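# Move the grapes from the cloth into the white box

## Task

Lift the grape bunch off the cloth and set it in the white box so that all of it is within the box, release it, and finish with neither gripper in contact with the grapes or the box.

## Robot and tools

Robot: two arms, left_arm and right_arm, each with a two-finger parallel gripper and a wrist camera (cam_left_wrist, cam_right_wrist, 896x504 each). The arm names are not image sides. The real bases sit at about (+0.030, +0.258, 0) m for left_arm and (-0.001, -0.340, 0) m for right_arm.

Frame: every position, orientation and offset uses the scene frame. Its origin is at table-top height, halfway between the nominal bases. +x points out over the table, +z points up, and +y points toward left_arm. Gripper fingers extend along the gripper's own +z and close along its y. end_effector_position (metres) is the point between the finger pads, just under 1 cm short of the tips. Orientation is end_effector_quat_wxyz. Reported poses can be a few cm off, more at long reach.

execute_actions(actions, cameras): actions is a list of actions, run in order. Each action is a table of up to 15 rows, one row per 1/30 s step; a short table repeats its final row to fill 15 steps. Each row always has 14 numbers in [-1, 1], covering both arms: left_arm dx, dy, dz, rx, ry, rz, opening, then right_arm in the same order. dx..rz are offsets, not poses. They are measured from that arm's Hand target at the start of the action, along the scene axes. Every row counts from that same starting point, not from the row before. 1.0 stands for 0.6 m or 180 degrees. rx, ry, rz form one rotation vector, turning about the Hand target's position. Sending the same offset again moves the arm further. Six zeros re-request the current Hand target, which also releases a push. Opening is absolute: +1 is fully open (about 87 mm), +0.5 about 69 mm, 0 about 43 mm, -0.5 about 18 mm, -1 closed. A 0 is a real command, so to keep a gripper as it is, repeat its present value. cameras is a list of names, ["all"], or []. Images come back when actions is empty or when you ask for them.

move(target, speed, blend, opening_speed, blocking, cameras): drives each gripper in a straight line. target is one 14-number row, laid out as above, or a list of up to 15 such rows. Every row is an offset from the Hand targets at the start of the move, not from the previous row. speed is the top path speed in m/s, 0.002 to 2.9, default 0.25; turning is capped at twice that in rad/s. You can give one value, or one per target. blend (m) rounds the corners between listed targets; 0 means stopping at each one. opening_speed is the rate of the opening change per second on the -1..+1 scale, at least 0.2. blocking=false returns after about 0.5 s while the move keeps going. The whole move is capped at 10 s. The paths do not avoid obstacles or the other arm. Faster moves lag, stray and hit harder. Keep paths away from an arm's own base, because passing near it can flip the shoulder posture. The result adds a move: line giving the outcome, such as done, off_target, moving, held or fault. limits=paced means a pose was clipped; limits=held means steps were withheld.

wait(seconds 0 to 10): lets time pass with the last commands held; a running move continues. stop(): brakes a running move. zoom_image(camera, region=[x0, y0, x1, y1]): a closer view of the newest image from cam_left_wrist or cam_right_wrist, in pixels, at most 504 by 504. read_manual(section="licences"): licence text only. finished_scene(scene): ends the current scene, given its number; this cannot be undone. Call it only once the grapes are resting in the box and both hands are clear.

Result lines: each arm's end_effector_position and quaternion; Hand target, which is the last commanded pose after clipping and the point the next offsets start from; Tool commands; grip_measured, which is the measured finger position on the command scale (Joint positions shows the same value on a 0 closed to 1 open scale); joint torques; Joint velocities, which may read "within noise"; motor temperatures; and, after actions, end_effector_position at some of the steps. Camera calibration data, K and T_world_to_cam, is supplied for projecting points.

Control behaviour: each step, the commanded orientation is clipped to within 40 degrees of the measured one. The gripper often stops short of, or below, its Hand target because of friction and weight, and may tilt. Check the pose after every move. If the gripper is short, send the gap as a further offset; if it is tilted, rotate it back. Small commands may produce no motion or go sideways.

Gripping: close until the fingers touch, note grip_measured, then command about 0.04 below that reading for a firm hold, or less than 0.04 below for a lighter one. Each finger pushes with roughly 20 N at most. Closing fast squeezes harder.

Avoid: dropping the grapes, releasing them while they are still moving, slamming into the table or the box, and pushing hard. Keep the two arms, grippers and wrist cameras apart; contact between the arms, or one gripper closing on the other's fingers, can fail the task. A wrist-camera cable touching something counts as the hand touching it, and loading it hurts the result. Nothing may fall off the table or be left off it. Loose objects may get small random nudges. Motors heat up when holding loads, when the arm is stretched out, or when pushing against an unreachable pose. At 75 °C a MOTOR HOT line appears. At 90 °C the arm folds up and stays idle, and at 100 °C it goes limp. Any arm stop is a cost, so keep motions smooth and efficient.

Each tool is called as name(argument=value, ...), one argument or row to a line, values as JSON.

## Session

execute_actions(
  actions=[],
)

Scene clock: 0.00 s.
left_arm: end_effector_position=(+0.3334, +0.2581, +0.2736) grip_measured=+1.000 end_effector_quat_wxyz=(+0.614, +0.014, +0.773, -0.160) | right_arm: end_effector_position=(+0.2187, -0.3852, +0.2706) grip_measured=+0.981 end_effector_quat_wxyz=(+0.599, +0.032, +0.788, +0.140)
Joint positions: left_arm=[0.351 0.821 0.814 -0.232 0.607 -0.098 1] | right_arm=[-0.944 0.684 0.889 -0.723 -1.056 -0.192 0.991]
Joint velocities: within noise
Joint torques (N m): no reading
Motor temperatures (°C): left_arm=[15 30 24 18 18 16 18] | right_arm=[19 22 22 19 20 18 17]
Heat: left arm: 30 °C; right arm: 22 °C.
Hand target: left_arm +0.3346, +0.2585, +0.2852; +0.627, +0.021, +0.763, -0.155 | right_arm +0.2190, -0.3847, +0.2747; +0.602, +0.026, +0.786, +0.138
Tool commands: left_gripper/opening=+1.0 right_gripper/opening=+1.0
camera_calibration:
cam_left_wrist: T_world_to_cam=[[-0.234969, -0.943561, 0.233413, 0.254837], [-0.873287, 0.0994866, -0.47694, 0.420369], [0.426801, -0.315902, -0.847376, 0.315789], [0, 0, 0, 1]] pos_world=[0.292203, 0.298392, 0.408601]
cam_right_wrist: T_world_to_cam=[[0.140554, -0.962253, -0.233052, -0.343127], [-0.907131, -0.0308492, -0.419716, 0.321454], [0.396684, 0.270401, -0.877226, 0.403984], [0, 0, 0, 1]] pos_world=[0.179575, -0.429497, 0.409338]

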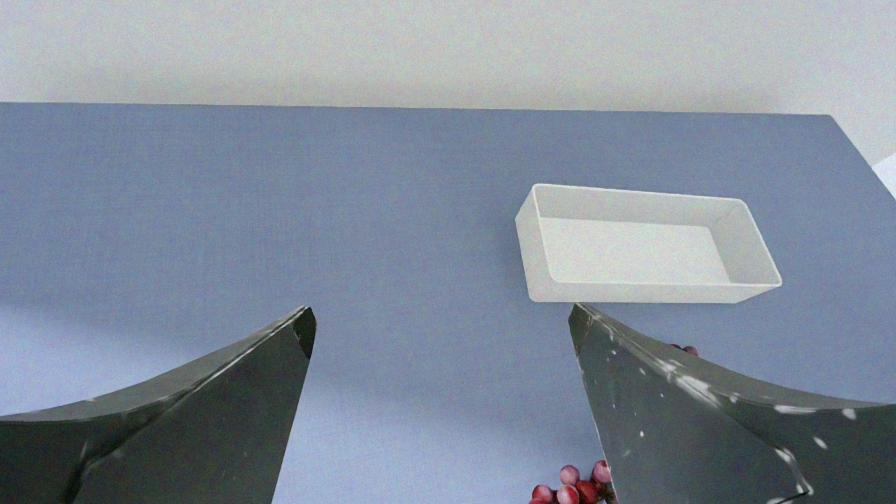

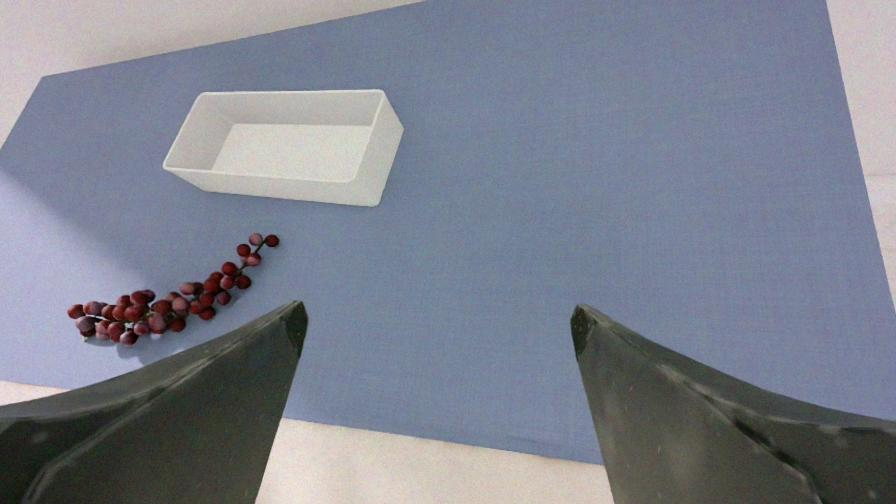

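move(
  target=[0,0,0,0,0,0,1,0.11,0.558,-0.165,-0.475,0.158,0.555,1],
  cameras=["all"],
  speed=0.5,
)

Scene clock: 50.30 s.
left_arm: end_effector_position=(+0.3334, +0.2581, +0.2736) grip_measured=+1.000 end_effector_quat_wxyz=(+0.614, +0.014, +0.773, -0.160) | right_arm: end_effector_position=(+0.2908, -0.0411, +0.1698) grip_measured=+0.981 end_effector_quat_wxyz=(-0.069, +0.852, -0.520, +0.009)
Joint positions: left_arm=[0.351 0.821 0.814 -0.232 0.607 -0.098 1] | right_arm=[0.87 2.13 2.221 -1.523 -0.001 -1.157 0.991]
Joint torques (N m): left_arm=[0.23 -1.32 9.58 2.43 0.25 0.03] | right_arm=[0.59 -8.91 9.52 0.11 0.01 -0.1]
Motor temperatures (°C): left_arm=[15 28 30 27 18 16 18] | right_arm=[19 22 26 22 20 18 17]
Heat: left arm: 30 °C; right arm: 26 °C.
Hand target: left_arm +0.3346, +0.2585, +0.2852; +0.627, +0.021, +0.763, -0.155 | right_arm +0.2851, -0.0499, +0.1757; +0.000, +0.854, -0.520, +0.000
Off the commanded pose: left_arm 0.012 m, 2 deg | right_arm 0.012 m, 8 deg.
joint sent to its limit (right arm) — joint 4 (wrist pitch), lower limit. The joint targets are off in orientation, not in position.
move: off_target (left_arm, right_arm)
camera_calibration:
cam_left_wrist: T_world_to_cam=[[-0.234969, -0.943561, 0.233413, 0.254837], [-0.873287, 0.0994866, -0.47694, 0.420369], [0.426801, -0.315902, -0.847376, 0.315789], [0, 0, 0, 1]] pos_world=[0.292203, 0.298392, 0.408601]
cam_right_wrist: T_world_to_cam=[[0.870634, 0.478779, 0.112993, -0.257498], [0.255375, -0.636203, 0.728031, -0.202708], [0.420452, -0.604993, -0.676168, 0.116906], [0, 0, 0, 1]] pos_world=[0.2268, 0.0650486, 0.255721]

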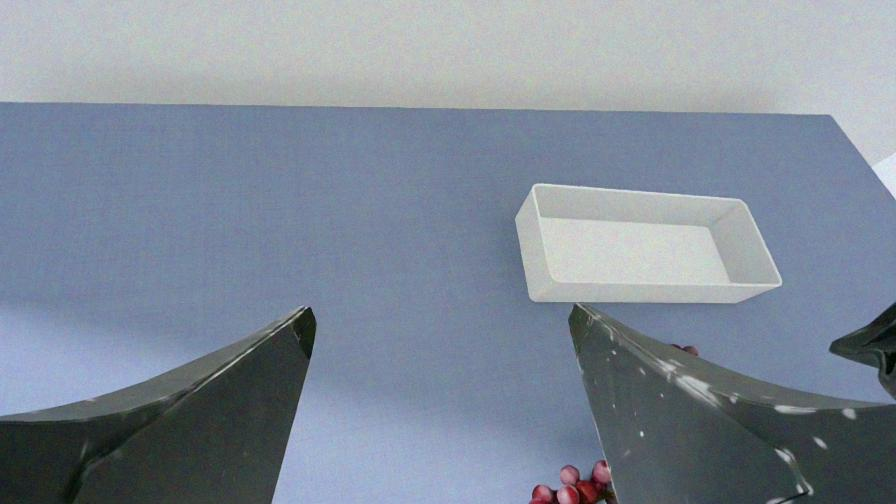

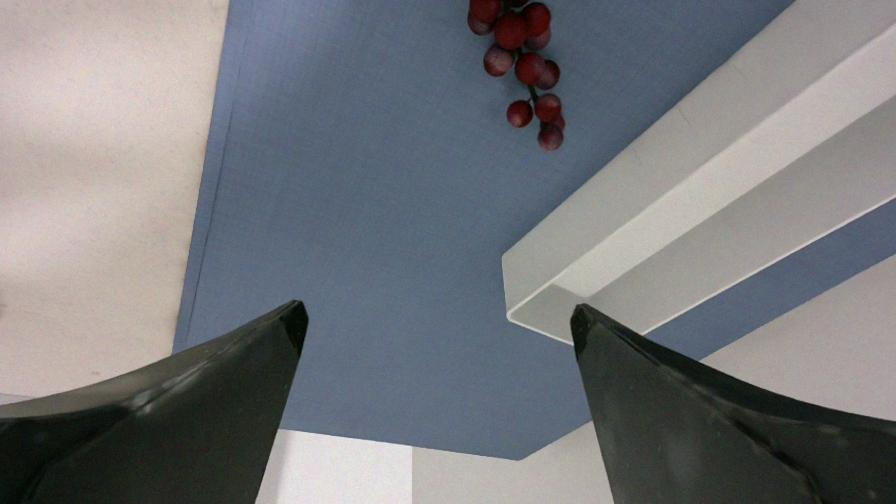

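move(
  target=[0,0,0,0,0,0,1,0,-0.02,-0.1,0,0,0,1],
  cameras=["all"],
  speed=0.2,
)

Scene clock: 69.43 s.
left_arm: end_effector_position=(+0.3334, +0.2581, +0.2736) grip_measured=+1.000 end_effector_quat_wxyz=(+0.614, +0.014, +0.773, -0.160) | right_arm: end_effector_position=(+0.2855, -0.0583, +0.1204) grip_measured=+0.981 end_effector_quat_wxyz=(-0.010, +0.853, -0.521, +0.001)
Joint positions: left_arm=[0.351 0.821 0.814 -0.232 0.607 -0.098 1] | right_arm=[0.854 2.138 2.033 -1.446 0 -1.172 0.991]
Joint torques (N m): left_arm=[0.23 -1.32 9.58 2.44 0.25 0.04] | right_arm=[0.06 -9.06 5.38 0.51 -0.11 -0.11]
Heat: left arm: 31 °C; right arm: 27 °C.
Hand target: left_arm +0.3346, +0.2585, +0.2852; +0.627, +0.021, +0.763, -0.155 | right_arm +0.2851, -0.0620, +0.1158; +0.000, +0.854, -0.520, +0.000
Off the commanded pose: left_arm 0.012 m, 2 deg | right_arm 0.006 m, 1 deg.
move: off_target (left_arm)
camera_calibration:
cam_left_wrist: T_world_to_cam=[[-0.234969, -0.943561, 0.233413, 0.254837], [-0.873287, 0.0994866, -0.47694, 0.420369], [0.426801, -0.315902, -0.847376, 0.315789], [0, 0, 0, 1]] pos_world=[0.292203, 0.298392, 0.408601]
cam_right_wrist: T_world_to_cam=[[0.875749, 0.482755, 0.00322847, -0.227126], [0.31003, -0.567515, 0.762763, -0.192064], [0.37006, -0.666989, -0.64667, 0.0825627], [0, 0, 0, 1]] pos_world=[0.227898, 0.0557153, 0.200624]

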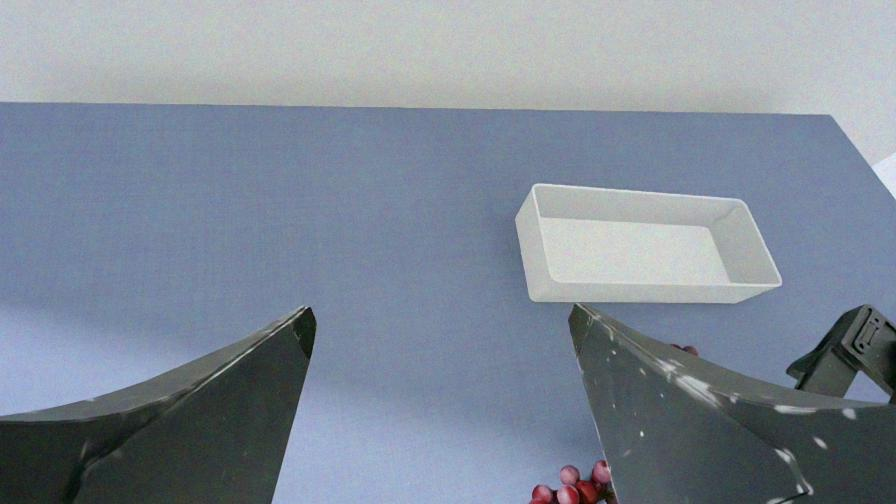

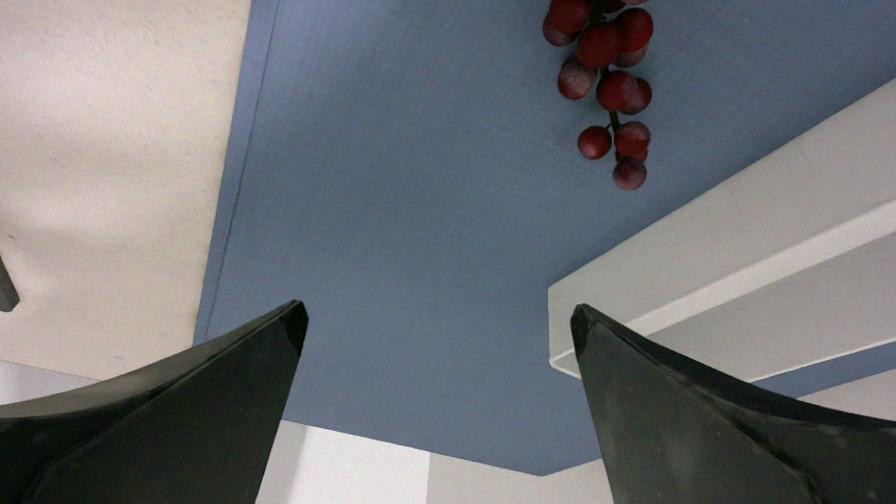

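move(
  target=[0,0,0,0,0,0,1,0.03,0.14,0.03,0,0,0,1],
  cameras=["cam_right_wrist"],
  speed=0.25,
)

Scene clock: 81.90 s.
left_arm: end_effector_position=(+0.3334, +0.2581, +0.2736) grip_measured=+1.000 end_effector_quat_wxyz=(+0.614, +0.014, +0.773, -0.160) | right_arm: end_effector_position=(+0.3073, +0.0327, +0.1331) grip_measured=+0.981 end_effector_quat_wxyz=(-0.095, +0.858, -0.505, +0.009)
Joint positions: left_arm=[0.351 0.821 0.814 -0.232 0.607 -0.098 1] | right_arm=[0.939 2.426 2.571 -1.524 0.002 -1.119 0.991]
Joint torques (N m): left_arm=[0.23 -1.32 9.58 2.44 0.25 0.03] | right_arm=[0.14 -10.07 9.42 0.23 0 0.1]
Motor temperatures (°C): left_arm=[15 27 32 29 18 16 18] | right_arm=[19 29 26 20 20 18 17]
Heat: left arm: 32 °C; right arm: 29 °C.
Hand target: left_arm +0.3346, +0.2585, +0.2852; +0.627, +0.021, +0.763, -0.155 | right_arm +0.3031, +0.0219, +0.1336; +0.000, +0.854, -0.520, +0.000
Off the commanded pose: left_arm 0.012 m, 2 deg | right_arm 0.011 m, 11 deg.
joint sent to its limit (right arm) — joint 4 (wrist pitch), lower limit. The joint targets are off in orientation, not in position.
move: off_target (left_arm, right_arm)
camera_calibration:
cam_right_wrist: T_world_to_cam=[[0.851529, 0.499328, 0.15991, -0.304039], [0.254526, -0.660324, 0.706533, -0.129328], [0.458384, -0.560931, -0.689377, 0.118532], [0, 0, 0, 1]] pos_world=[0.237482, 0.132905, 0.221706]
Images, in order (width x height): cam_right_wrist 896x504.

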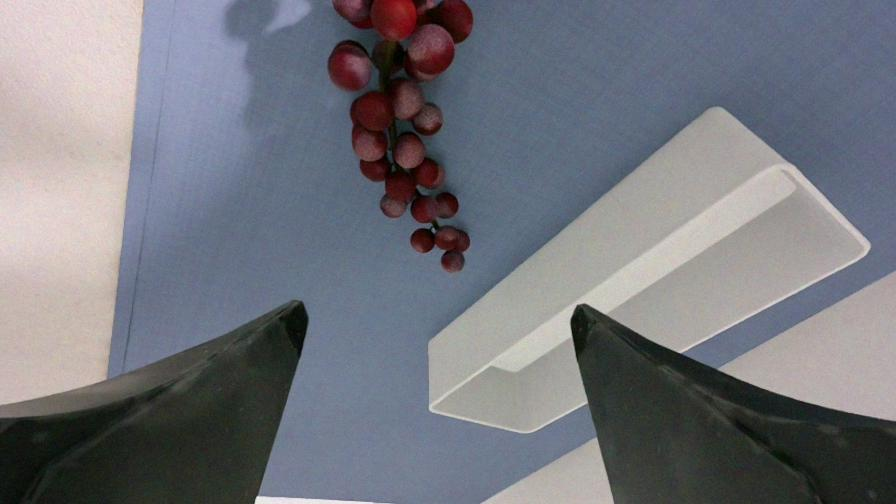

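move(
  target=[0,0,0,0,0,0,1,-0.007,0.0235,-0.115,0,0,0,1],
  cameras=["cam_right_wrist"],
  speed=0.2,
)

Scene clock: 121.37 s.
left_arm: end_effector_position=(+0.3334, +0.2581, +0.2736) grip_measured=+1.000 end_effector_quat_wxyz=(+0.614, +0.014, +0.773, -0.160) | right_arm: end_effector_position=(+0.3069, +0.0427, +0.0557) grip_measured=+0.981 end_effector_quat_wxyz=(-0.030, +0.855, -0.517, +0.003)
Joint positions: left_arm=[0.351 0.821 0.814 -0.232 0.607 -0.098 1] | right_arm=[0.95 2.632 2.647 -1.524 0.002 -1.085 0.991]
Joint torques (N m): left_arm=[0.23 -1.32 9.58 2.44 0.25 0.03] | right_arm=[0.95 -12.34 9.54 -0.01 -0.1 0.07]
Heat: left arm: 34 °C; right arm: 32 °C.
Hand target: left_arm +0.3346, +0.2585, +0.2852; +0.627, +0.021, +0.763, -0.155 | right_arm +0.2988, +0.0361, +0.0646; +0.000, +0.854, -0.520, +0.000
Off the commanded pose: left_arm 0.012 m, 2 deg | right_arm 0.014 m, 3 deg.
joint sent to its limit (right arm) — joint 4 (wrist pitch), lower limit. The joint targets still meet the commanded pose.
move: off_target (left_arm, right_arm)
camera_calibration:
cam_right_wrist: T_world_to_cam=[[0.870392, 0.490689, 0.0405151, -0.29512], [0.297587, -0.589846, 0.750683, -0.0865412], [0.39225, -0.641332, -0.659419, 0.0929363], [0, 0, 0, 1]] pos_world=[0.246169, 0.153369, 0.138206]
Images, in order (width x height): cam_right_wrist 896x504.

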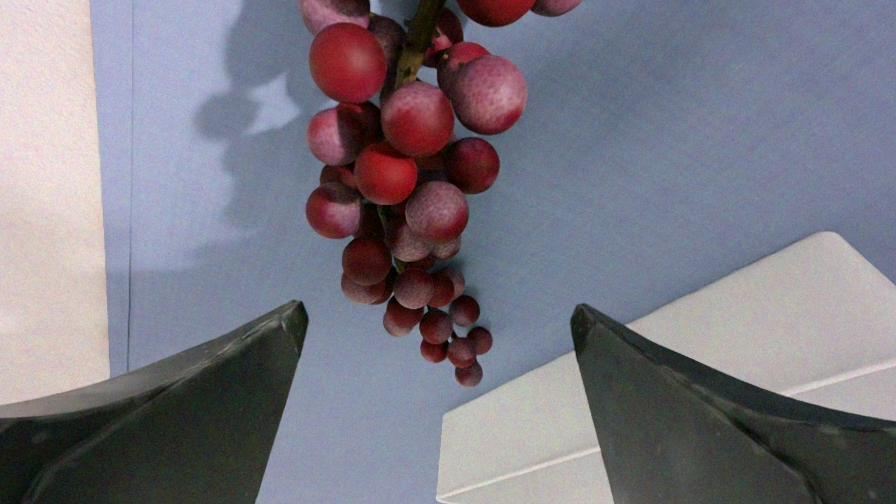

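move(
  target=[
    [0,0,0,0,0,0,1,-0.023,0.023,0.0,0,0,0,1],
    [0,0,0,0,0,0,1,-0.023,0.023,-0.05,0,0,0,1],
  ],
  cameras=["cam_right_wrist"],
  speed=0.12,
)

Scene clock: 138.43 s.
left_arm: end_effector_position=(+0.3334, +0.2581, +0.2736) grip_measured=+1.000 end_effector_quat_wxyz=(+0.614, +0.014, +0.773, -0.160) | right_arm: end_effector_position=(+0.2895, +0.0562, +0.0349) grip_measured=+0.981 end_effector_quat_wxyz=(-0.016, +0.856, -0.516, +0.001)
Joint positions: left_arm=[0.351 0.821 0.814 -0.232 0.607 -0.098 1] | right_arm=[0.993 2.689 2.672 -1.521 0.002 -1.044 0.991]
Joint torques (N m): left_arm=[0.23 -1.33 9.58 2.43 0.25 0.03] | right_arm=[0.51 -12.21 7.17 0.23 -0.11 0.07]
Motor temperatures (°C): left_arm=[15 25 35 32 18 16 18] | right_arm=[19 39 29 19 20 18 17]
Heat: left arm: 35 °C; right arm: 39 °C.
Hand target: left_arm +0.3346, +0.2585, +0.2852; +0.627, +0.021, +0.763, -0.155 | right_arm +0.2851, +0.0499, +0.0347; +0.000, +0.854, -0.520, +0.000
Off the commanded pose: left_arm 0.012 m, 2 deg | right_arm 0.008 m, 2 deg.
move: off_target (left_arm)
camera_calibration:
cam_right_wrist: T_world_to_cam=[[0.869936, 0.492959, 0.0142374, -0.284765], [0.311743, -0.572052, 0.758665, -0.0632265], [0.382136, -0.655552, -0.651325, 0.0981549], [0, 0, 0, 1]] pos_world=[0.22993, 0.168555, 0.115953]
Images, in order (width x height): cam_right_wrist 896x504.

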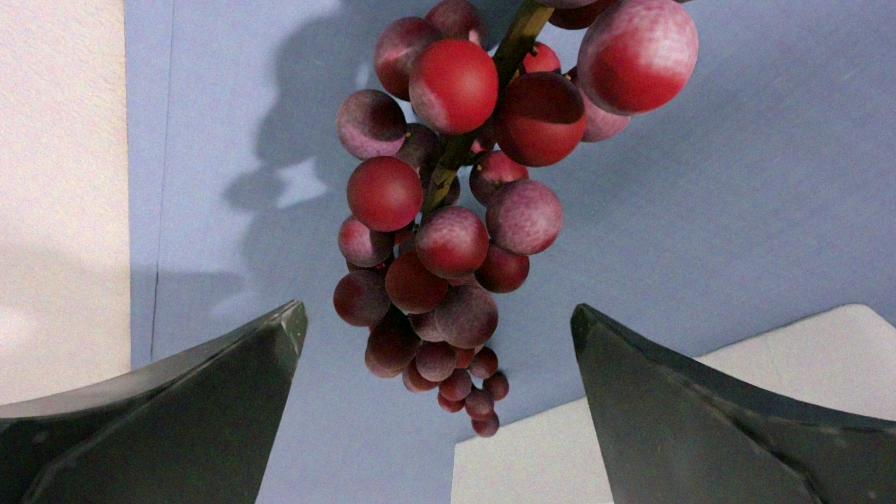

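move(
  target=[0,0,0,0,0,0,1,0,0,0,0,0,0,-0.4],
  cameras=["cam_right_wrist"],
  opening_speed=0.6,
)

Scene clock: 145.57 s.
left_arm: end_effector_position=(+0.3334, +0.2581, +0.2736) grip_measured=+1.000 end_effector_quat_wxyz=(+0.614, +0.014, +0.773, -0.160) | right_arm: end_effector_position=(+0.2896, +0.0561, +0.0347) grip_measured=-0.400 end_effector_quat_wxyz=(-0.016, +0.856, -0.517, +0.002)
Joint positions: left_arm=[0.351 0.821 0.814 -0.232 0.607 -0.098 1] | right_arm=[0.993 2.689 2.672 -1.521 0.003 -1.043 0.3]
Joint torques (N m): left_arm=[0.23 -1.32 9.58 2.43 0.25 0.04] | right_arm=[0.44 -12.03 7.15 0.23 -0.12 0.08]
Heat: left arm: 35 °C; right arm: 40 °C.
Hand target: left_arm +0.3346, +0.2585, +0.2852; +0.627, +0.021, +0.763, -0.155 | right_arm +0.2851, +0.0499, +0.0347; +0.000, +0.854, -0.520, +0.000
Off the commanded pose: left_arm 0.012 m, 2 deg | right_arm 0.008 m, 2 deg.
move: off_target (left_arm)
camera_calibration:
cam_right_wrist: T_world_to_cam=[[0.870318, 0.492283, 0.0142805, -0.28483], [0.310948, -0.571756, 0.759215, -0.0629559], [0.381913, -0.656318, -0.650684, 0.0980275], [0, 0, 0, 1]] pos_world=[0.230031, 0.168559, 0.115649]
Images, in order (width x height): cam_right_wrist 896x504.

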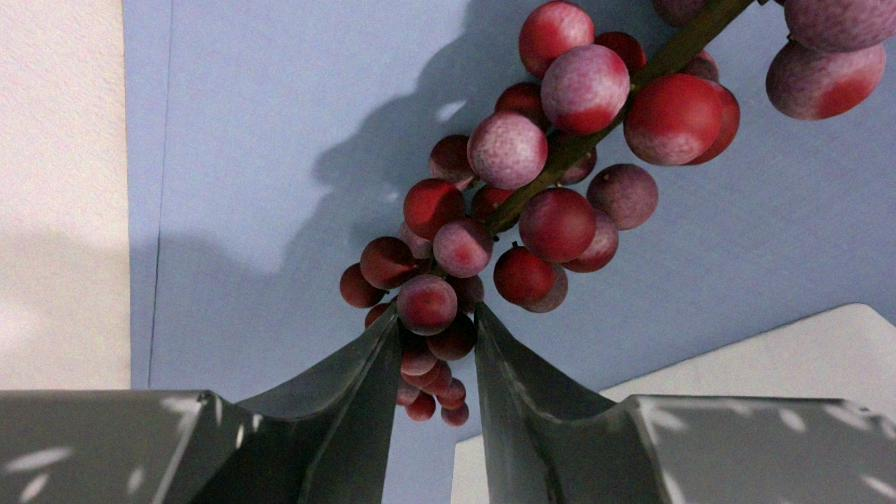

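move(
  target=[0,0,0,0,0,0,1,0,0,0,0,0,0,-0.6],
  cameras=["cam_right_wrist"],
  opening_speed=0.5,
)

Scene clock: 151.30 s.
left_arm: end_effector_position=(+0.3334, +0.2581, +0.2736) grip_measured=+1.000 end_effector_quat_wxyz=(+0.614, +0.014, +0.773, -0.160) | right_arm: end_effector_position=(+0.2903, +0.0556, +0.0349) grip_measured=-0.553 end_effector_quat_wxyz=(-0.016, +0.856, -0.517, +0.004)
Joint positions: left_arm=[0.351 0.821 0.814 -0.232 0.607 -0.098 1] | right_arm=[0.993 2.689 2.672 -1.521 0.008 -1.043 0.223]
Joint torques (N m): left_arm=[0.23 -1.32 9.58 2.43 0.25 0.03] | right_arm=[0.4 -12.11 7.06 0.26 -0.2 0.05]
Heat: left arm: 35 °C; right arm: 40 °C.
Hand target: left_arm +0.3346, +0.2585, +0.2852; +0.627, +0.021, +0.763, -0.155 | right_arm +0.2851, +0.0499, +0.0347; +0.000, +0.854, -0.520, +0.000
Off the commanded pose: left_arm 0.012 m, 2 deg | right_arm 0.008 m, 2 deg.
move: off_target (left_arm)
camera_calibration:
cam_right_wrist: T_world_to_cam=[[0.870491, 0.491898, 0.0168098, -0.285419], [0.307263, -0.569796, 0.762182, -0.0627197], [0.384494, -0.658308, -0.647144, 0.0967792], [0, 0, 0, 1]] pos_world=[0.230515, 0.16837, 0.115232]
Images, in order (width x height): cam_right_wrist 896x504.

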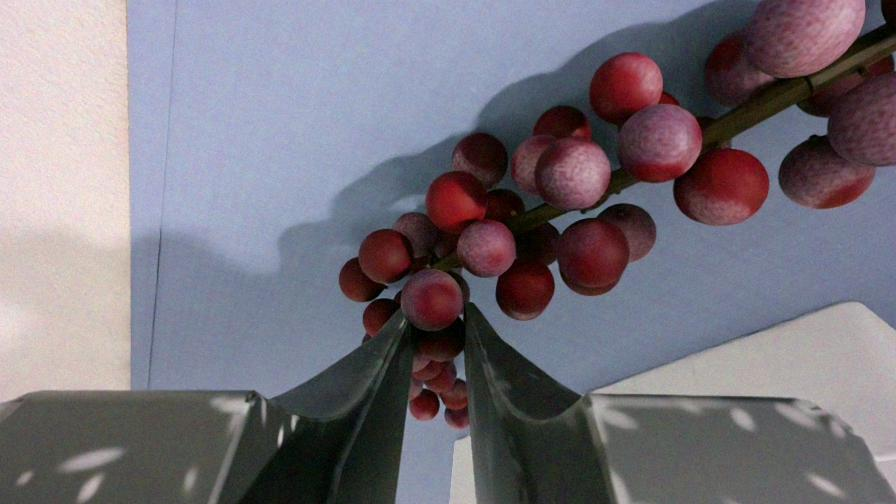

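move(
  target=[
    [0,0,0,0,0,0,1,0,0,0,0,0,0,1],
    [0,0,0,0,0,0,1,0,0,0.12,0,0,0,1],
  ],
  cameras=["cam_right_wrist"],
  opening_speed=1.5,
  speed=0.2,
)

Scene clock: 176.10 s.
left_arm: end_effector_position=(+0.3334, +0.2581, +0.2736) grip_measured=+1.000 end_effector_quat_wxyz=(+0.614, +0.014, +0.773, -0.160) | right_arm: end_effector_position=(+0.2939, +0.0615, +0.0962) grip_measured=+0.980 end_effector_quat_wxyz=(-0.081, +0.853, -0.516, +0.005)
Joint positions: left_arm=[0.351 0.821 0.814 -0.232 0.607 -0.098 1] | right_arm=[0.993 2.565 2.681 -1.524 0.008 -1.043 0.99]
Joint torques (N m): left_arm=[0.23 -1.31 9.57 2.44 0.25 0.04] | right_arm=[0.76 -13.56 6.95 0.19 -0.1 -0.04]
Heat: left arm: 36 °C; right arm: 42 °C.
Hand target: left_arm +0.3346, +0.2585, +0.2852; +0.627, +0.021, +0.763, -0.155 | right_arm +0.2851, +0.0499, +0.1067; +0.000, +0.854, -0.520, +0.000
Off the commanded pose: left_arm 0.012 m, 2 deg | right_arm 0.018 m, 9 deg.
joint sent to its limit (right arm) — joint 4 (wrist pitch), lower limit. The joint targets are off in orientation, not in position.
move: off_target (left_arm, right_arm)
camera_calibration:
cam_right_wrist: T_world_to_cam=[[0.86556, 0.483346, 0.131083, -0.301507], [0.256055, -0.652066, 0.713615, -0.0823641], [0.430398, -0.584112, -0.688165, 0.124812], [0, 0, 0, 1]] pos_world=[0.228343, 0.16493, 0.18419]
Images, in order (width x height): cam_right_wrist 896x504.

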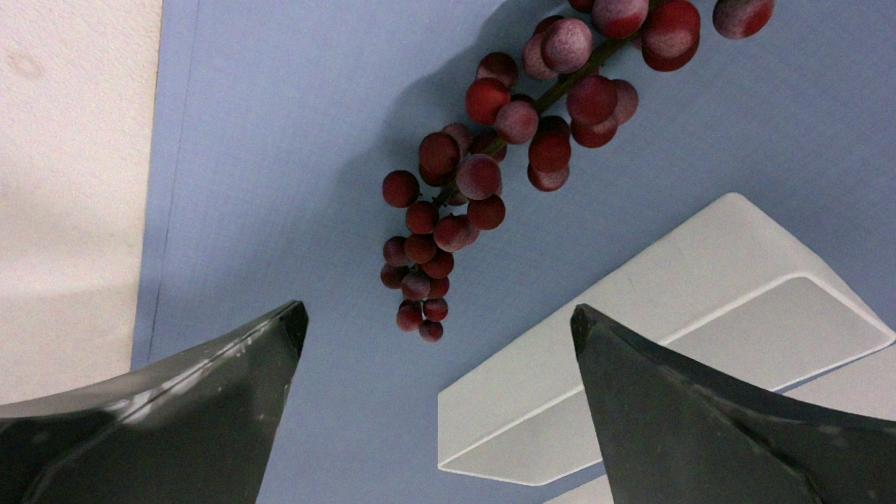

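move(
  target=[-0.083,0.2,0.05,0,0,0,1,0.038,0.057,-0.03,0,0,-0.232,1],
  cameras=["all"],
  speed=0.3,
)

Scene clock: 202.33 s.
left_arm: end_effector_position=(+0.2836, +0.3767, +0.3036) grip_measured=+1.000 end_effector_quat_wxyz=(+0.619, +0.003, +0.769, -0.163) | right_arm: end_effector_position=(+0.3037, +0.0804, +0.0861) grip_measured=+0.980 end_effector_quat_wxyz=(+0.140, -0.620, +0.771, +0.035)
Joint positions: left_arm=[1.059 1.081 1.133 -0.688 1.261 0.359 1] | right_arm=[0.96 2.664 2.836 -1.454 0.016 -0.378 0.99]
Joint torques (N m): left_arm=[0.5 -1.55 10.78 1.73 0.68 0.2] | right_arm=[-0.05 -11.33 9.77 1.12 -0.11 0.11]
Motor temperatures (°C): left_arm=[15 24 37 34 18 16 18] | right_arm=[19 48 27 18 20 18 17]
Heat: left arm: 37 °C; right arm: 48 °C.
Hand target: left_arm +0.2849, +0.3785, +0.3153; +0.627, +0.022, +0.763, -0.155 | right_arm +0.3079, +0.0841, +0.0887; +0.000, -0.613, +0.790, +0.000
Off the commanded pose: left_arm 0.012 m, 3 deg | right_arm 0.006 m, 17 deg.
elbow stopped short (right arm): the move would have taken joint 3 (elbow) straighter than the controller allows.
move: off_target (left_arm, right_arm)
camera_calibration:
cam_left_wrist: T_world_to_cam=[[-0.223649, -0.941781, 0.251057, 0.338717], [-0.870534, 0.0771673, -0.48602, 0.389934], [0.438351, -0.327252, -0.837111, 0.397842], [0, 0, 0, 1]] pos_world=[0.24081, 0.419102, 0.437516]
cam_right_wrist: T_world_to_cam=[[0.974022, -0.196281, 0.112938, -0.294509], [-0.225229, -0.787882, 0.573162, 0.103759], [-0.0235193, -0.583709, -0.811622, 0.273197], [0, 0, 0, 1]] pos_world=[0.316653, 0.183411, 0.195523]

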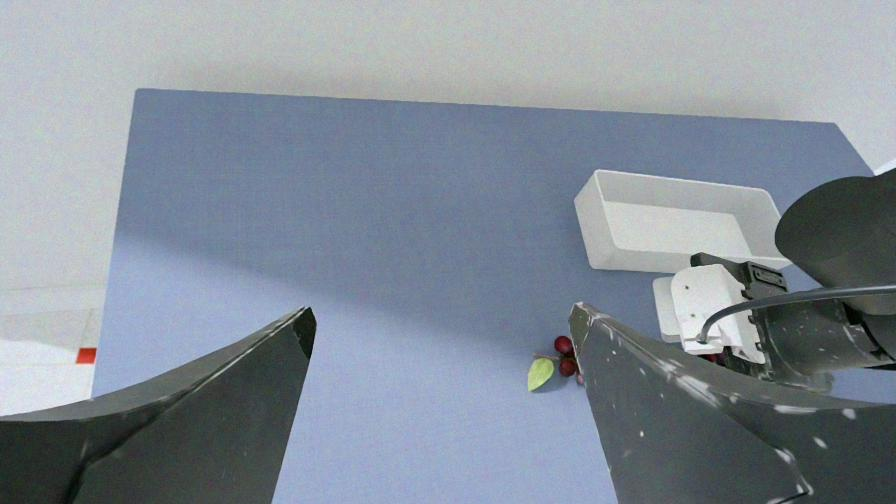

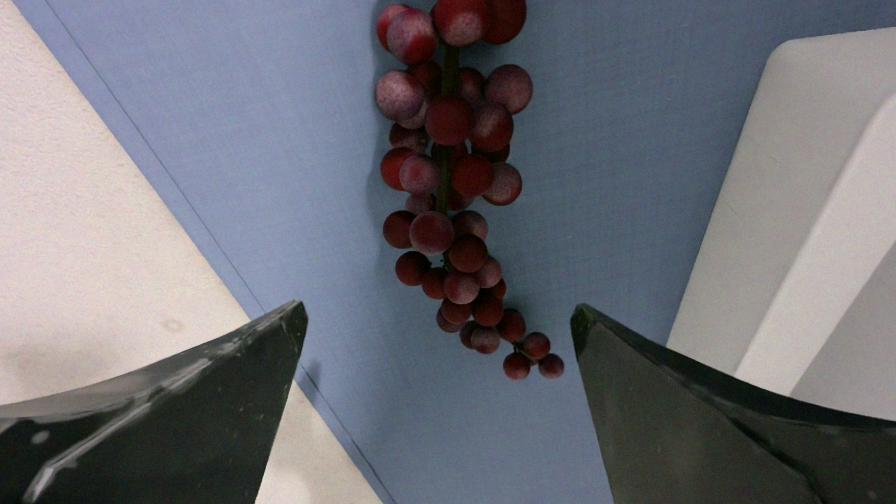

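move(
  target=[
    [0,0,0,0,0,0,1,-0.03,-0.05,0.12,0,0,0,1],
    [0,0,0.0,0,0,0,1,-0.15,-0.55,0.3,0,0,0,1],
    [-0.0165,-0.481,-0.24,0.458,0.203,-0.457,1,-0.15,-0.7,0.3,0,0,0,1],
  ],
  cameras=["all"],
  speed=0.4,
  blend=0.04,
)

Scene clock: 235.83 s.
left_arm: end_effector_position=(+0.2704, +0.0920, +0.1653) grip_measured=+1.000 end_effector_quat_wxyz=(-0.006, +0.786, +0.618, -0.005) | right_arm: end_effector_position=(+0.2366, -0.3283, +0.2747) grip_measured=+0.981 end_effector_quat_wxyz=(+0.179, -0.600, +0.773, -0.102)
Joint positions: left_arm=[-0.723 1.74 1.663 -1.508 0.008 1.084 1] | right_arm=[0.216 1.281 1.644 -1.521 0.038 -1.092 0.99]
Joint torques (N m): left_arm=[0.13 -6.17 9.59 0.33 0.13 0.15] | right_arm=[0.05 -3.1 4.79 0.59 0.03 -0.05]
Heat: left arm: 40 °C; right arm: 45 °C.
Hand target: left_arm +0.2750, +0.0899, +0.1712; +0.000, +0.790, +0.612, +0.000 | right_arm +0.2180, -0.3359, +0.2687; +0.001, -0.613, +0.790, +0.000
Off the commanded pose: left_arm 0.008 m, 1 deg | right_arm 0.021 m, 24 deg.
elbow stopped short (right arm): the move would have taken joint 3 (elbow) straighter than the controller allows.
joint sent to its limit (right arm) — joint 4 (wrist pitch), lower limit. The joint targets are off in orientation, not in position.
move: off_target (right_arm)
camera_calibration:
cam_left_wrist: T_world_to_cam=[[-0.971147, 0.236097, 0.0336478, 0.232086], [0.178769, 0.627315, 0.75797, -0.206809], [0.157846, 0.742115, -0.651422, 0.141475], [0, 0, 0, 1]] pos_world=[0.240029, -0.0300506, 0.241106]
cam_right_wrist: T_world_to_cam=[[0.903034, -0.230087, 0.362754, -0.393681], [-0.417502, -0.668851, 0.615085, -0.268468], [0.101105, -0.706893, -0.700057, 0.085534], [0, 0, 0, 1]] pos_world=[0.234774, -0.209683, 0.367819]

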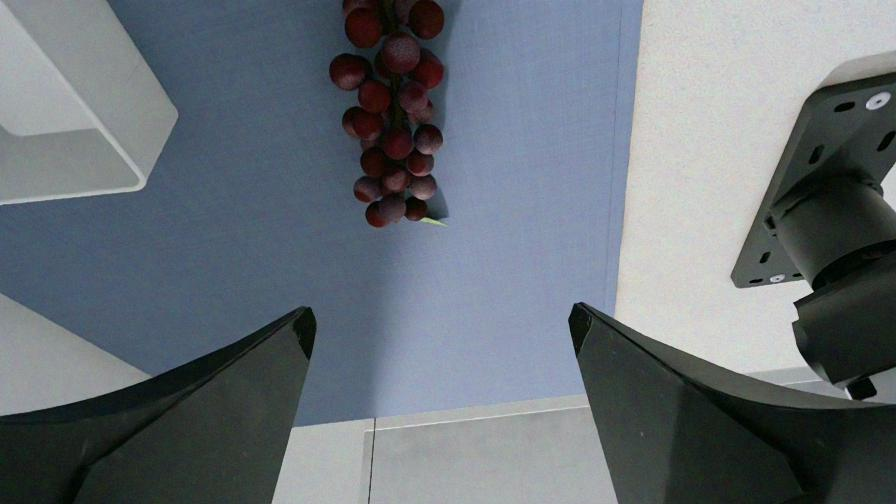

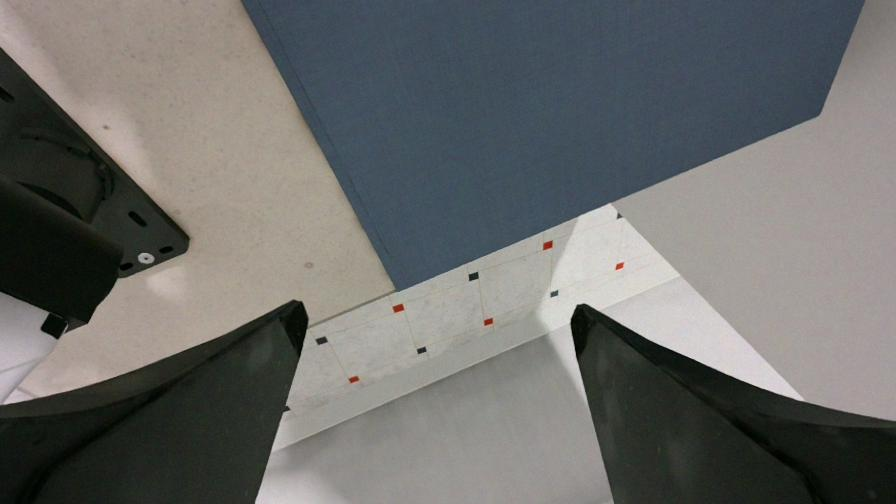

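move(
  target=[0.0283,-0.003,-0.14,0,0,0,1,0,0,0,0,0,0,1],
  cameras=["cam_left_wrist"],
  speed=0.2,
)

Scene clock: 253.60 s.
left_arm: end_effector_position=(+0.2867, +0.0890, +0.0893) grip_measured=+1.000 end_effector_quat_wxyz=(-0.005, +0.788, +0.616, -0.004) | right_arm: end_effector_position=(+0.2366, -0.3284, +0.2747) grip_measured=+0.981 end_effector_quat_wxyz=(+0.179, -0.600, +0.773, -0.102)
Joint positions: left_arm=[-0.698 1.786 1.416 -1.212 0.005 1.114 1] | right_arm=[0.216 1.281 1.644 -1.521 0.038 -1.092 0.99]
Joint torques (N m): left_arm=[0.58 -6.61 6.74 0.67 0.16 0.16] | right_arm=[0.02 -3.18 4.72 0.59 0.05 -0.06]
Motor temperatures (°C): left_arm=[15 26 42 28 18 16 18] | right_arm=[19 38 27 19 20 18 17]
Heat: left arm: 42 °C; right arm: 38 °C.
Hand target: left_arm +0.2921, +0.0881, +0.0873; +0.000, +0.790, +0.613, +0.001 | right_arm +0.2180, -0.3359, +0.2687; +0.001, -0.613, +0.790, +0.000
Off the commanded pose: left_arm 0.006 m, 1 deg | right_arm 0.021 m, 24 deg.
joint sent to its limit (right arm) — joint 4 (wrist pitch), lower limit. The joint targets are off in orientation, not in position.
move: off_target (right_arm)
camera_calibration:
cam_left_wrist: T_world_to_cam=[[-0.969968, 0.241328, 0.0303949, 0.250674], [0.17959, 0.626276, 0.758634, -0.150403], [0.164044, 0.741309, -0.650807, 0.0897689], [0, 0, 0, 1]] pos_world=[0.255431, -0.0328474, 0.164904]
Images, in order (width x height): cam_left_wrist 896x504.

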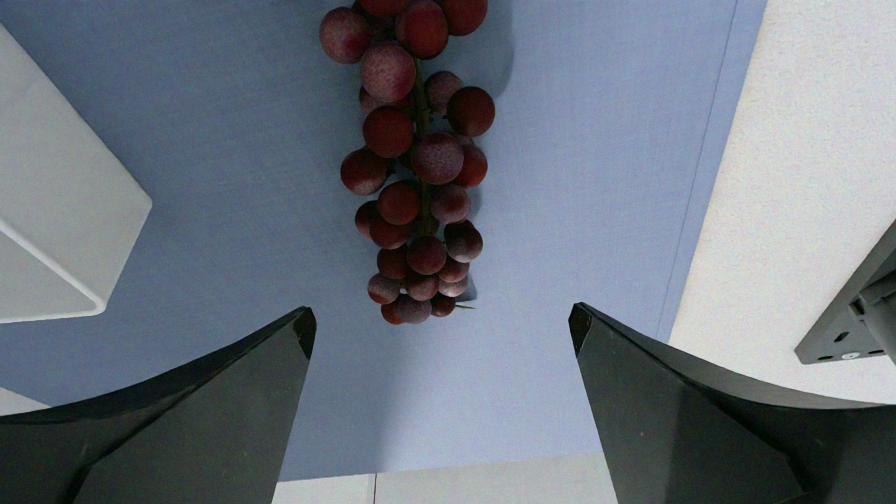

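move(
  target=[-0.002,-0.0385,-0.095,0,0,0,1,0,0,0,0,0,0,1],
  cameras=["cam_left_wrist"],
  speed=0.15,
)

Scene clock: 265.77 s.
left_arm: end_effector_position=(+0.2881, +0.0678, +0.0329) grip_measured=+1.000 end_effector_quat_wxyz=(-0.005, +0.793, +0.610, -0.003) | right_arm: end_effector_position=(+0.2366, -0.3284, +0.2747) grip_measured=+0.981 end_effector_quat_wxyz=(+0.179, -0.600, +0.773, -0.102)
Joint positions: left_arm=[-0.744 1.889 1.318 -1.01 0.005 1.083 1] | right_arm=[0.216 1.281 1.644 -1.521 0.038 -1.092 0.99]
Joint torques (N m): left_arm=[-0.02 -7.08 6.49 0.68 0.16 -0.1] | right_arm=[-0.02 -3.17 4.78 0.6 0.03 -0.06]
Heat: left arm: 41 °C; right arm: 35 °C.
Hand target: left_arm +0.2908, +0.0650, +0.0303; +0.000, +0.790, +0.613, +0.000 | right_arm +0.2180, -0.3359, +0.2687; +0.001, -0.613, +0.790, +0.000
Off the commanded pose: left_arm 0.005 m, 1 deg | right_arm 0.021 m, 24 deg.
joint sent to its limit (right arm) — joint 4 (wrist pitch), lower limit. The joint targets are off in orientation, not in position.
move: off_target (right_arm)
camera_calibration:
cam_left_wrist: T_world_to_cam=[[-0.966403, 0.25531, 0.0296935, 0.256935], [0.188101, 0.623771, 0.758636, -0.0968275], [0.175166, 0.738733, -0.650838, 0.0655709], [0, 0, 0, 1]] pos_world=[0.25503, -0.0536393, 0.108504]
Images, in order (width x height): cam_left_wrist 896x504.

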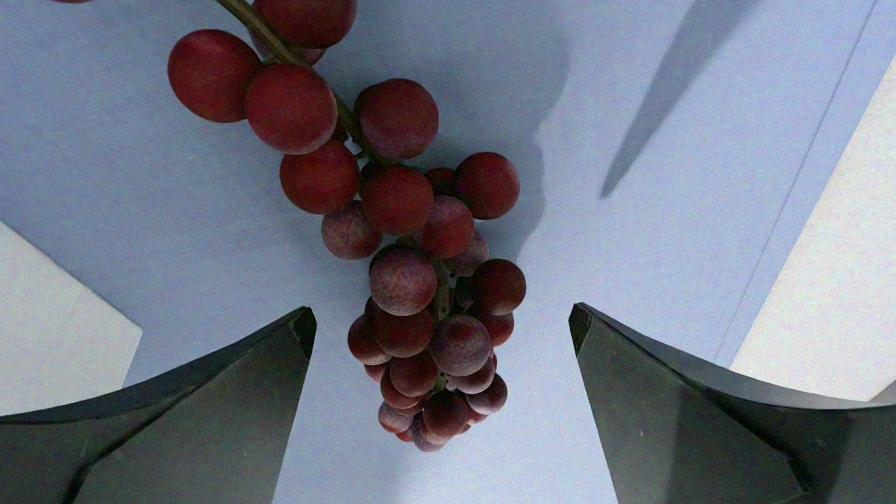

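move(
  target=[0,0,0,0,0,0,-0.45,0,0,0,0,0,0,1],
  cameras=["cam_left_wrist"],
  opening_speed=0.6,
)

Scene clock: 275.33 s.
left_arm: end_effector_position=(+0.2885, +0.0674, +0.0328) grip_measured=+0.179 end_effector_quat_wxyz=(-0.004, +0.792, +0.610, -0.003) | right_arm: end_effector_position=(+0.2366, -0.3284, +0.2747) grip_measured=+0.981 end_effector_quat_wxyz=(+0.179, -0.600, +0.773, -0.102)
Joint positions: left_arm=[-0.744 1.889 1.318 -1.008 0.005 1.082 0.589] | right_arm=[0.216 1.281 1.644 -1.521 0.038 -1.092 0.99]
Joint torques (N m): left_arm=[-0.03 -7.09 6.5 0.67 0.16 -0.1] | right_arm=[0.01 -3.14 4.77 0.58 0.06 -0.05]
Motor temperatures (°C): left_arm=[15 29 39 27 18 16 18] | right_arm=[19 33 26 18 20 18 17]
Heat: left arm: 39 °C; right arm: 33 °C.
Hand target: left_arm +0.2908, +0.0650, +0.0303; +0.000, +0.790, +0.613, +0.000 | right_arm +0.2180, -0.3359, +0.2687; +0.001, -0.613, +0.790, +0.000
Off the commanded pose: left_arm 0.004 m, 1 deg | right_arm 0.021 m, 24 deg.
joint sent to its limit (right arm) — joint 4 (wrist pitch), lower limit. The joint targets are off in orientation, not in position.
move: off_target (right_arm)
camera_calibration:
cam_left_wrist: T_world_to_cam=[[-0.966531, 0.255055, 0.0276438, 0.257541], [0.1866, 0.624961, 0.758027, -0.0962578], [0.176062, 0.737815, -0.651637, 0.0656132], [0, 0, 0, 1]] pos_world=[0.255331, -0.0539402, 0.108603]
Images, in order (width x height): cam_left_wrist 896x504.

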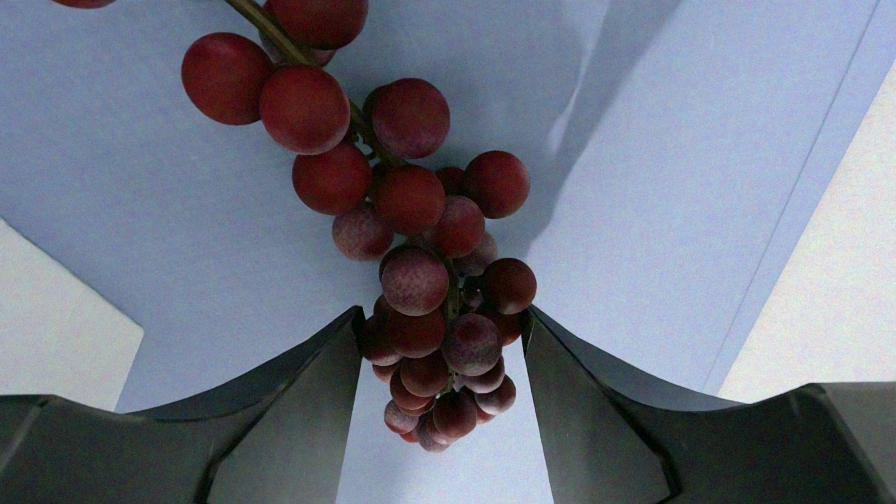

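move(
  target=[0,0,0.14,0,0,0,-0.2,0,0,0,0,0,0,1],
  cameras=["cam_left_wrist"],
  speed=0.1,
)

Scene clock: 286.97 s.
left_arm: end_effector_position=(+0.2867, +0.0690, +0.0922) grip_measured=+0.179 end_effector_quat_wxyz=(-0.031, +0.792, +0.610, -0.008) | right_arm: end_effector_position=(+0.2366, -0.3284, +0.2747) grip_measured=+0.981 end_effector_quat_wxyz=(+0.179, -0.600, +0.773, -0.102)
Joint positions: left_arm=[-0.744 1.884 1.547 -1.297 0.005 1.082 0.589] | right_arm=[0.216 1.281 1.644 -1.521 0.038 -1.092 0.99]
Joint torques (N m): left_arm=[-0.01 -11.58 9.58 0.17 0.16 -0.09] | right_arm=[-0.02 -3.11 4.81 0.57 0.01 -0.05]
Heat: left arm: 39 °C; right arm: 32 °C.
Hand target: left_arm +0.2908, +0.0650, +0.1142; +0.000, +0.790, +0.613, +0.000 | right_arm +0.2180, -0.3359, +0.2687; +0.001, -0.613, +0.790, +0.000
Off the commanded pose: left_arm 0.023 m, 4 deg | right_arm 0.021 m, 24 deg.
joint sent to its limit (right arm) — joint 4 (wrist pitch), lower limit. The joint targets are off in orientation, not in position.
move: off_target (left_arm, right_arm)
camera_calibration:
cam_left_wrist: T_world_to_cam=[[-0.964404, 0.253059, 0.0767236, 0.24877], [0.21788, 0.596023, 0.772842, -0.150345], [0.149846, 0.762048, -0.629944, 0.107182], [0, 0, 0, 1]] pos_world=[0.256611, -0.0550219, 0.164625]
Images, in order (width x height): cam_left_wrist 896x504.

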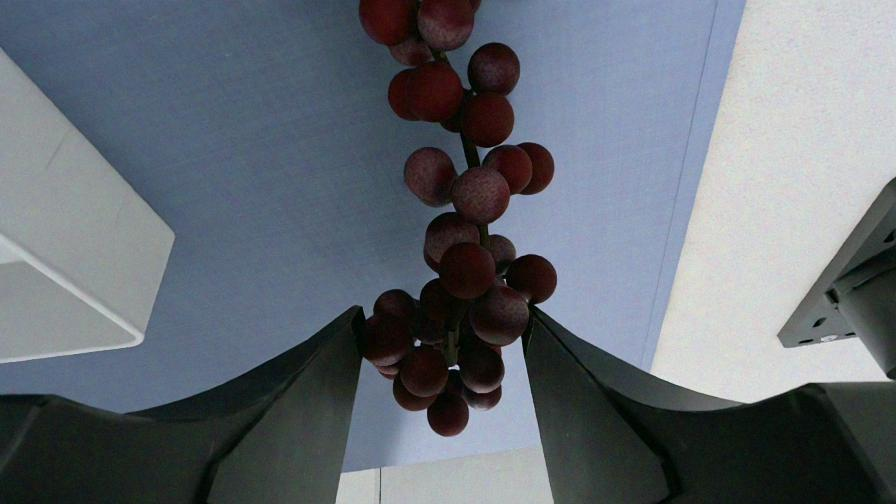

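move(
  target=[0.0,0,0.2,0,0,0,-0.2,0,0,0,0,0,0,1],
  cameras=["cam_left_wrist"],
  speed=0.15,
)

Scene clock: 295.33 s.
left_arm: end_effector_position=(+0.2914, +0.0641, +0.2176) grip_measured=+0.179 end_effector_quat_wxyz=(+0.068, +0.793, +0.605, +0.018) | right_arm: end_effector_position=(+0.2366, -0.3284, +0.2747) grip_measured=+0.981 end_effector_quat_wxyz=(+0.179, -0.600, +0.773, -0.102)
Joint positions: left_arm=[-0.756 1.778 1.925 -1.577 -0.013 1.08 0.589] | right_arm=[0.216 1.281 1.644 -1.521 0.038 -1.092 0.99]
Joint torques (N m): left_arm=[-0.17 -9.25 8.91 0.75 0.09 -0.11] | right_arm=[0.02 -3.1 4.7 0.59 0.03 -0.05]
Motor temperatures (°C): left_arm=[15 36 39 26 18 16 18] | right_arm=[19 31 26 18 20 18 17]
Heat: left arm: 39 °C; right arm: 31 °C.
Hand target: left_arm +0.2908, +0.0650, +0.2343; +0.000, +0.790, +0.612, +0.000 | right_arm +0.2180, -0.3359, +0.2687; +0.001, -0.613, +0.790, +0.000
Off the commanded pose: left_arm 0.017 m, 8 deg | right_arm 0.021 m, 24 deg.
joint sent to its limit (left arm) — joint 4 (wrist pitch), lower limit. The joint targets are off in orientation, not in position.
joint sent to its limit (right arm) — joint 4 (wrist pitch), lower limit. The joint targets are off in orientation, not in position.
move: off_target (left_arm, right_arm)
camera_calibration:
cam_left_wrist: T_world_to_cam=[[-0.959504, 0.258569, -0.111773, 0.284227], [0.102202, 0.689295, 0.717236, -0.20551], [0.2625, 0.676767, -0.687808, 0.174576], [0, 0, 0, 1]] pos_world=[0.247895, -0.0499829, 0.299243]
Images, in order (width x height): cam_left_wrist 896x504.

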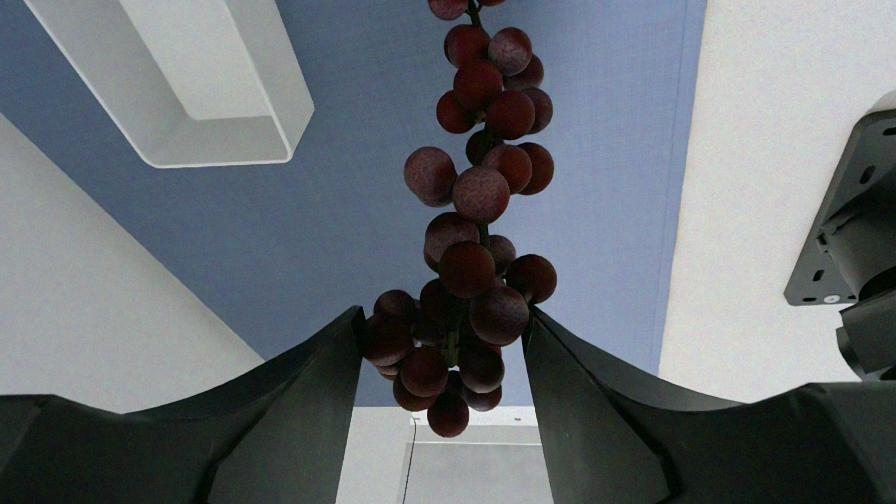

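move(
  target=[0.294,-0.145,0.0,0,0,0.04,-0.2,0,0,0,0,0,0,1],
  cameras=["cam_left_wrist"],
  speed=0.13,
)

Scene clock: 320.07 s.
left_arm: end_effector_position=(+0.4555, -0.0182, +0.2254) grip_measured=+0.179 end_effector_quat_wxyz=(+0.228, +0.753, +0.614, +0.067) | right_arm: end_effector_position=(+0.2366, -0.3284, +0.2747) grip_measured=+0.981 end_effector_quat_wxyz=(+0.179, -0.600, +0.773, -0.102)
Joint positions: left_arm=[-0.656 2.387 2.834 -1.538 -0.026 1.121 0.589] | right_arm=[0.216 1.281 1.644 -1.521 0.038 -1.092 0.99]
Joint torques (N m): left_arm=[0.49 -9.89 9.26 1.82 0.08 0.11] | right_arm=[0.05 -3.17 4.79 0.58 0.04 -0.08]
Heat: left arm: 38 °C; right arm: 30 °C.
Hand target: left_arm +0.4671, -0.0220, +0.2344; +0.000, +0.750, +0.661, +0.001 | right_arm +0.2180, -0.3359, +0.2687; +0.001, -0.613, +0.790, +0.000
Off the commanded pose: left_arm 0.015 m, 28 deg | right_arm 0.021 m, 24 deg.
elbow stopped short (left arm): the move would have taken joint 3 (elbow) straighter than the controller allows.
joint sent to its limit (right arm) — joint 4 (wrist pitch), lower limit. The joint targets are off in orientation, not in position.
move: off_target (left_arm, right_arm)
camera_calibration:
cam_left_wrist: T_world_to_cam=[[-0.900774, 0.145671, -0.409129, 0.502016], [-0.122594, 0.818463, 0.561328, -0.031277], [0.416626, 0.555787, -0.719391, 0.12721], [0, 0, 0, 1]] pos_world=[0.39537, -0.118231, 0.31446]
Images, in order (width x height): cam_left_wrist 896x504.

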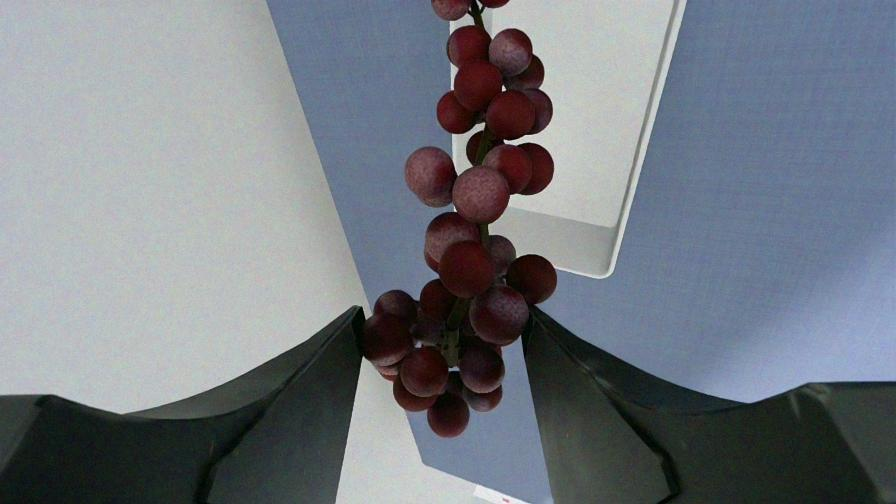

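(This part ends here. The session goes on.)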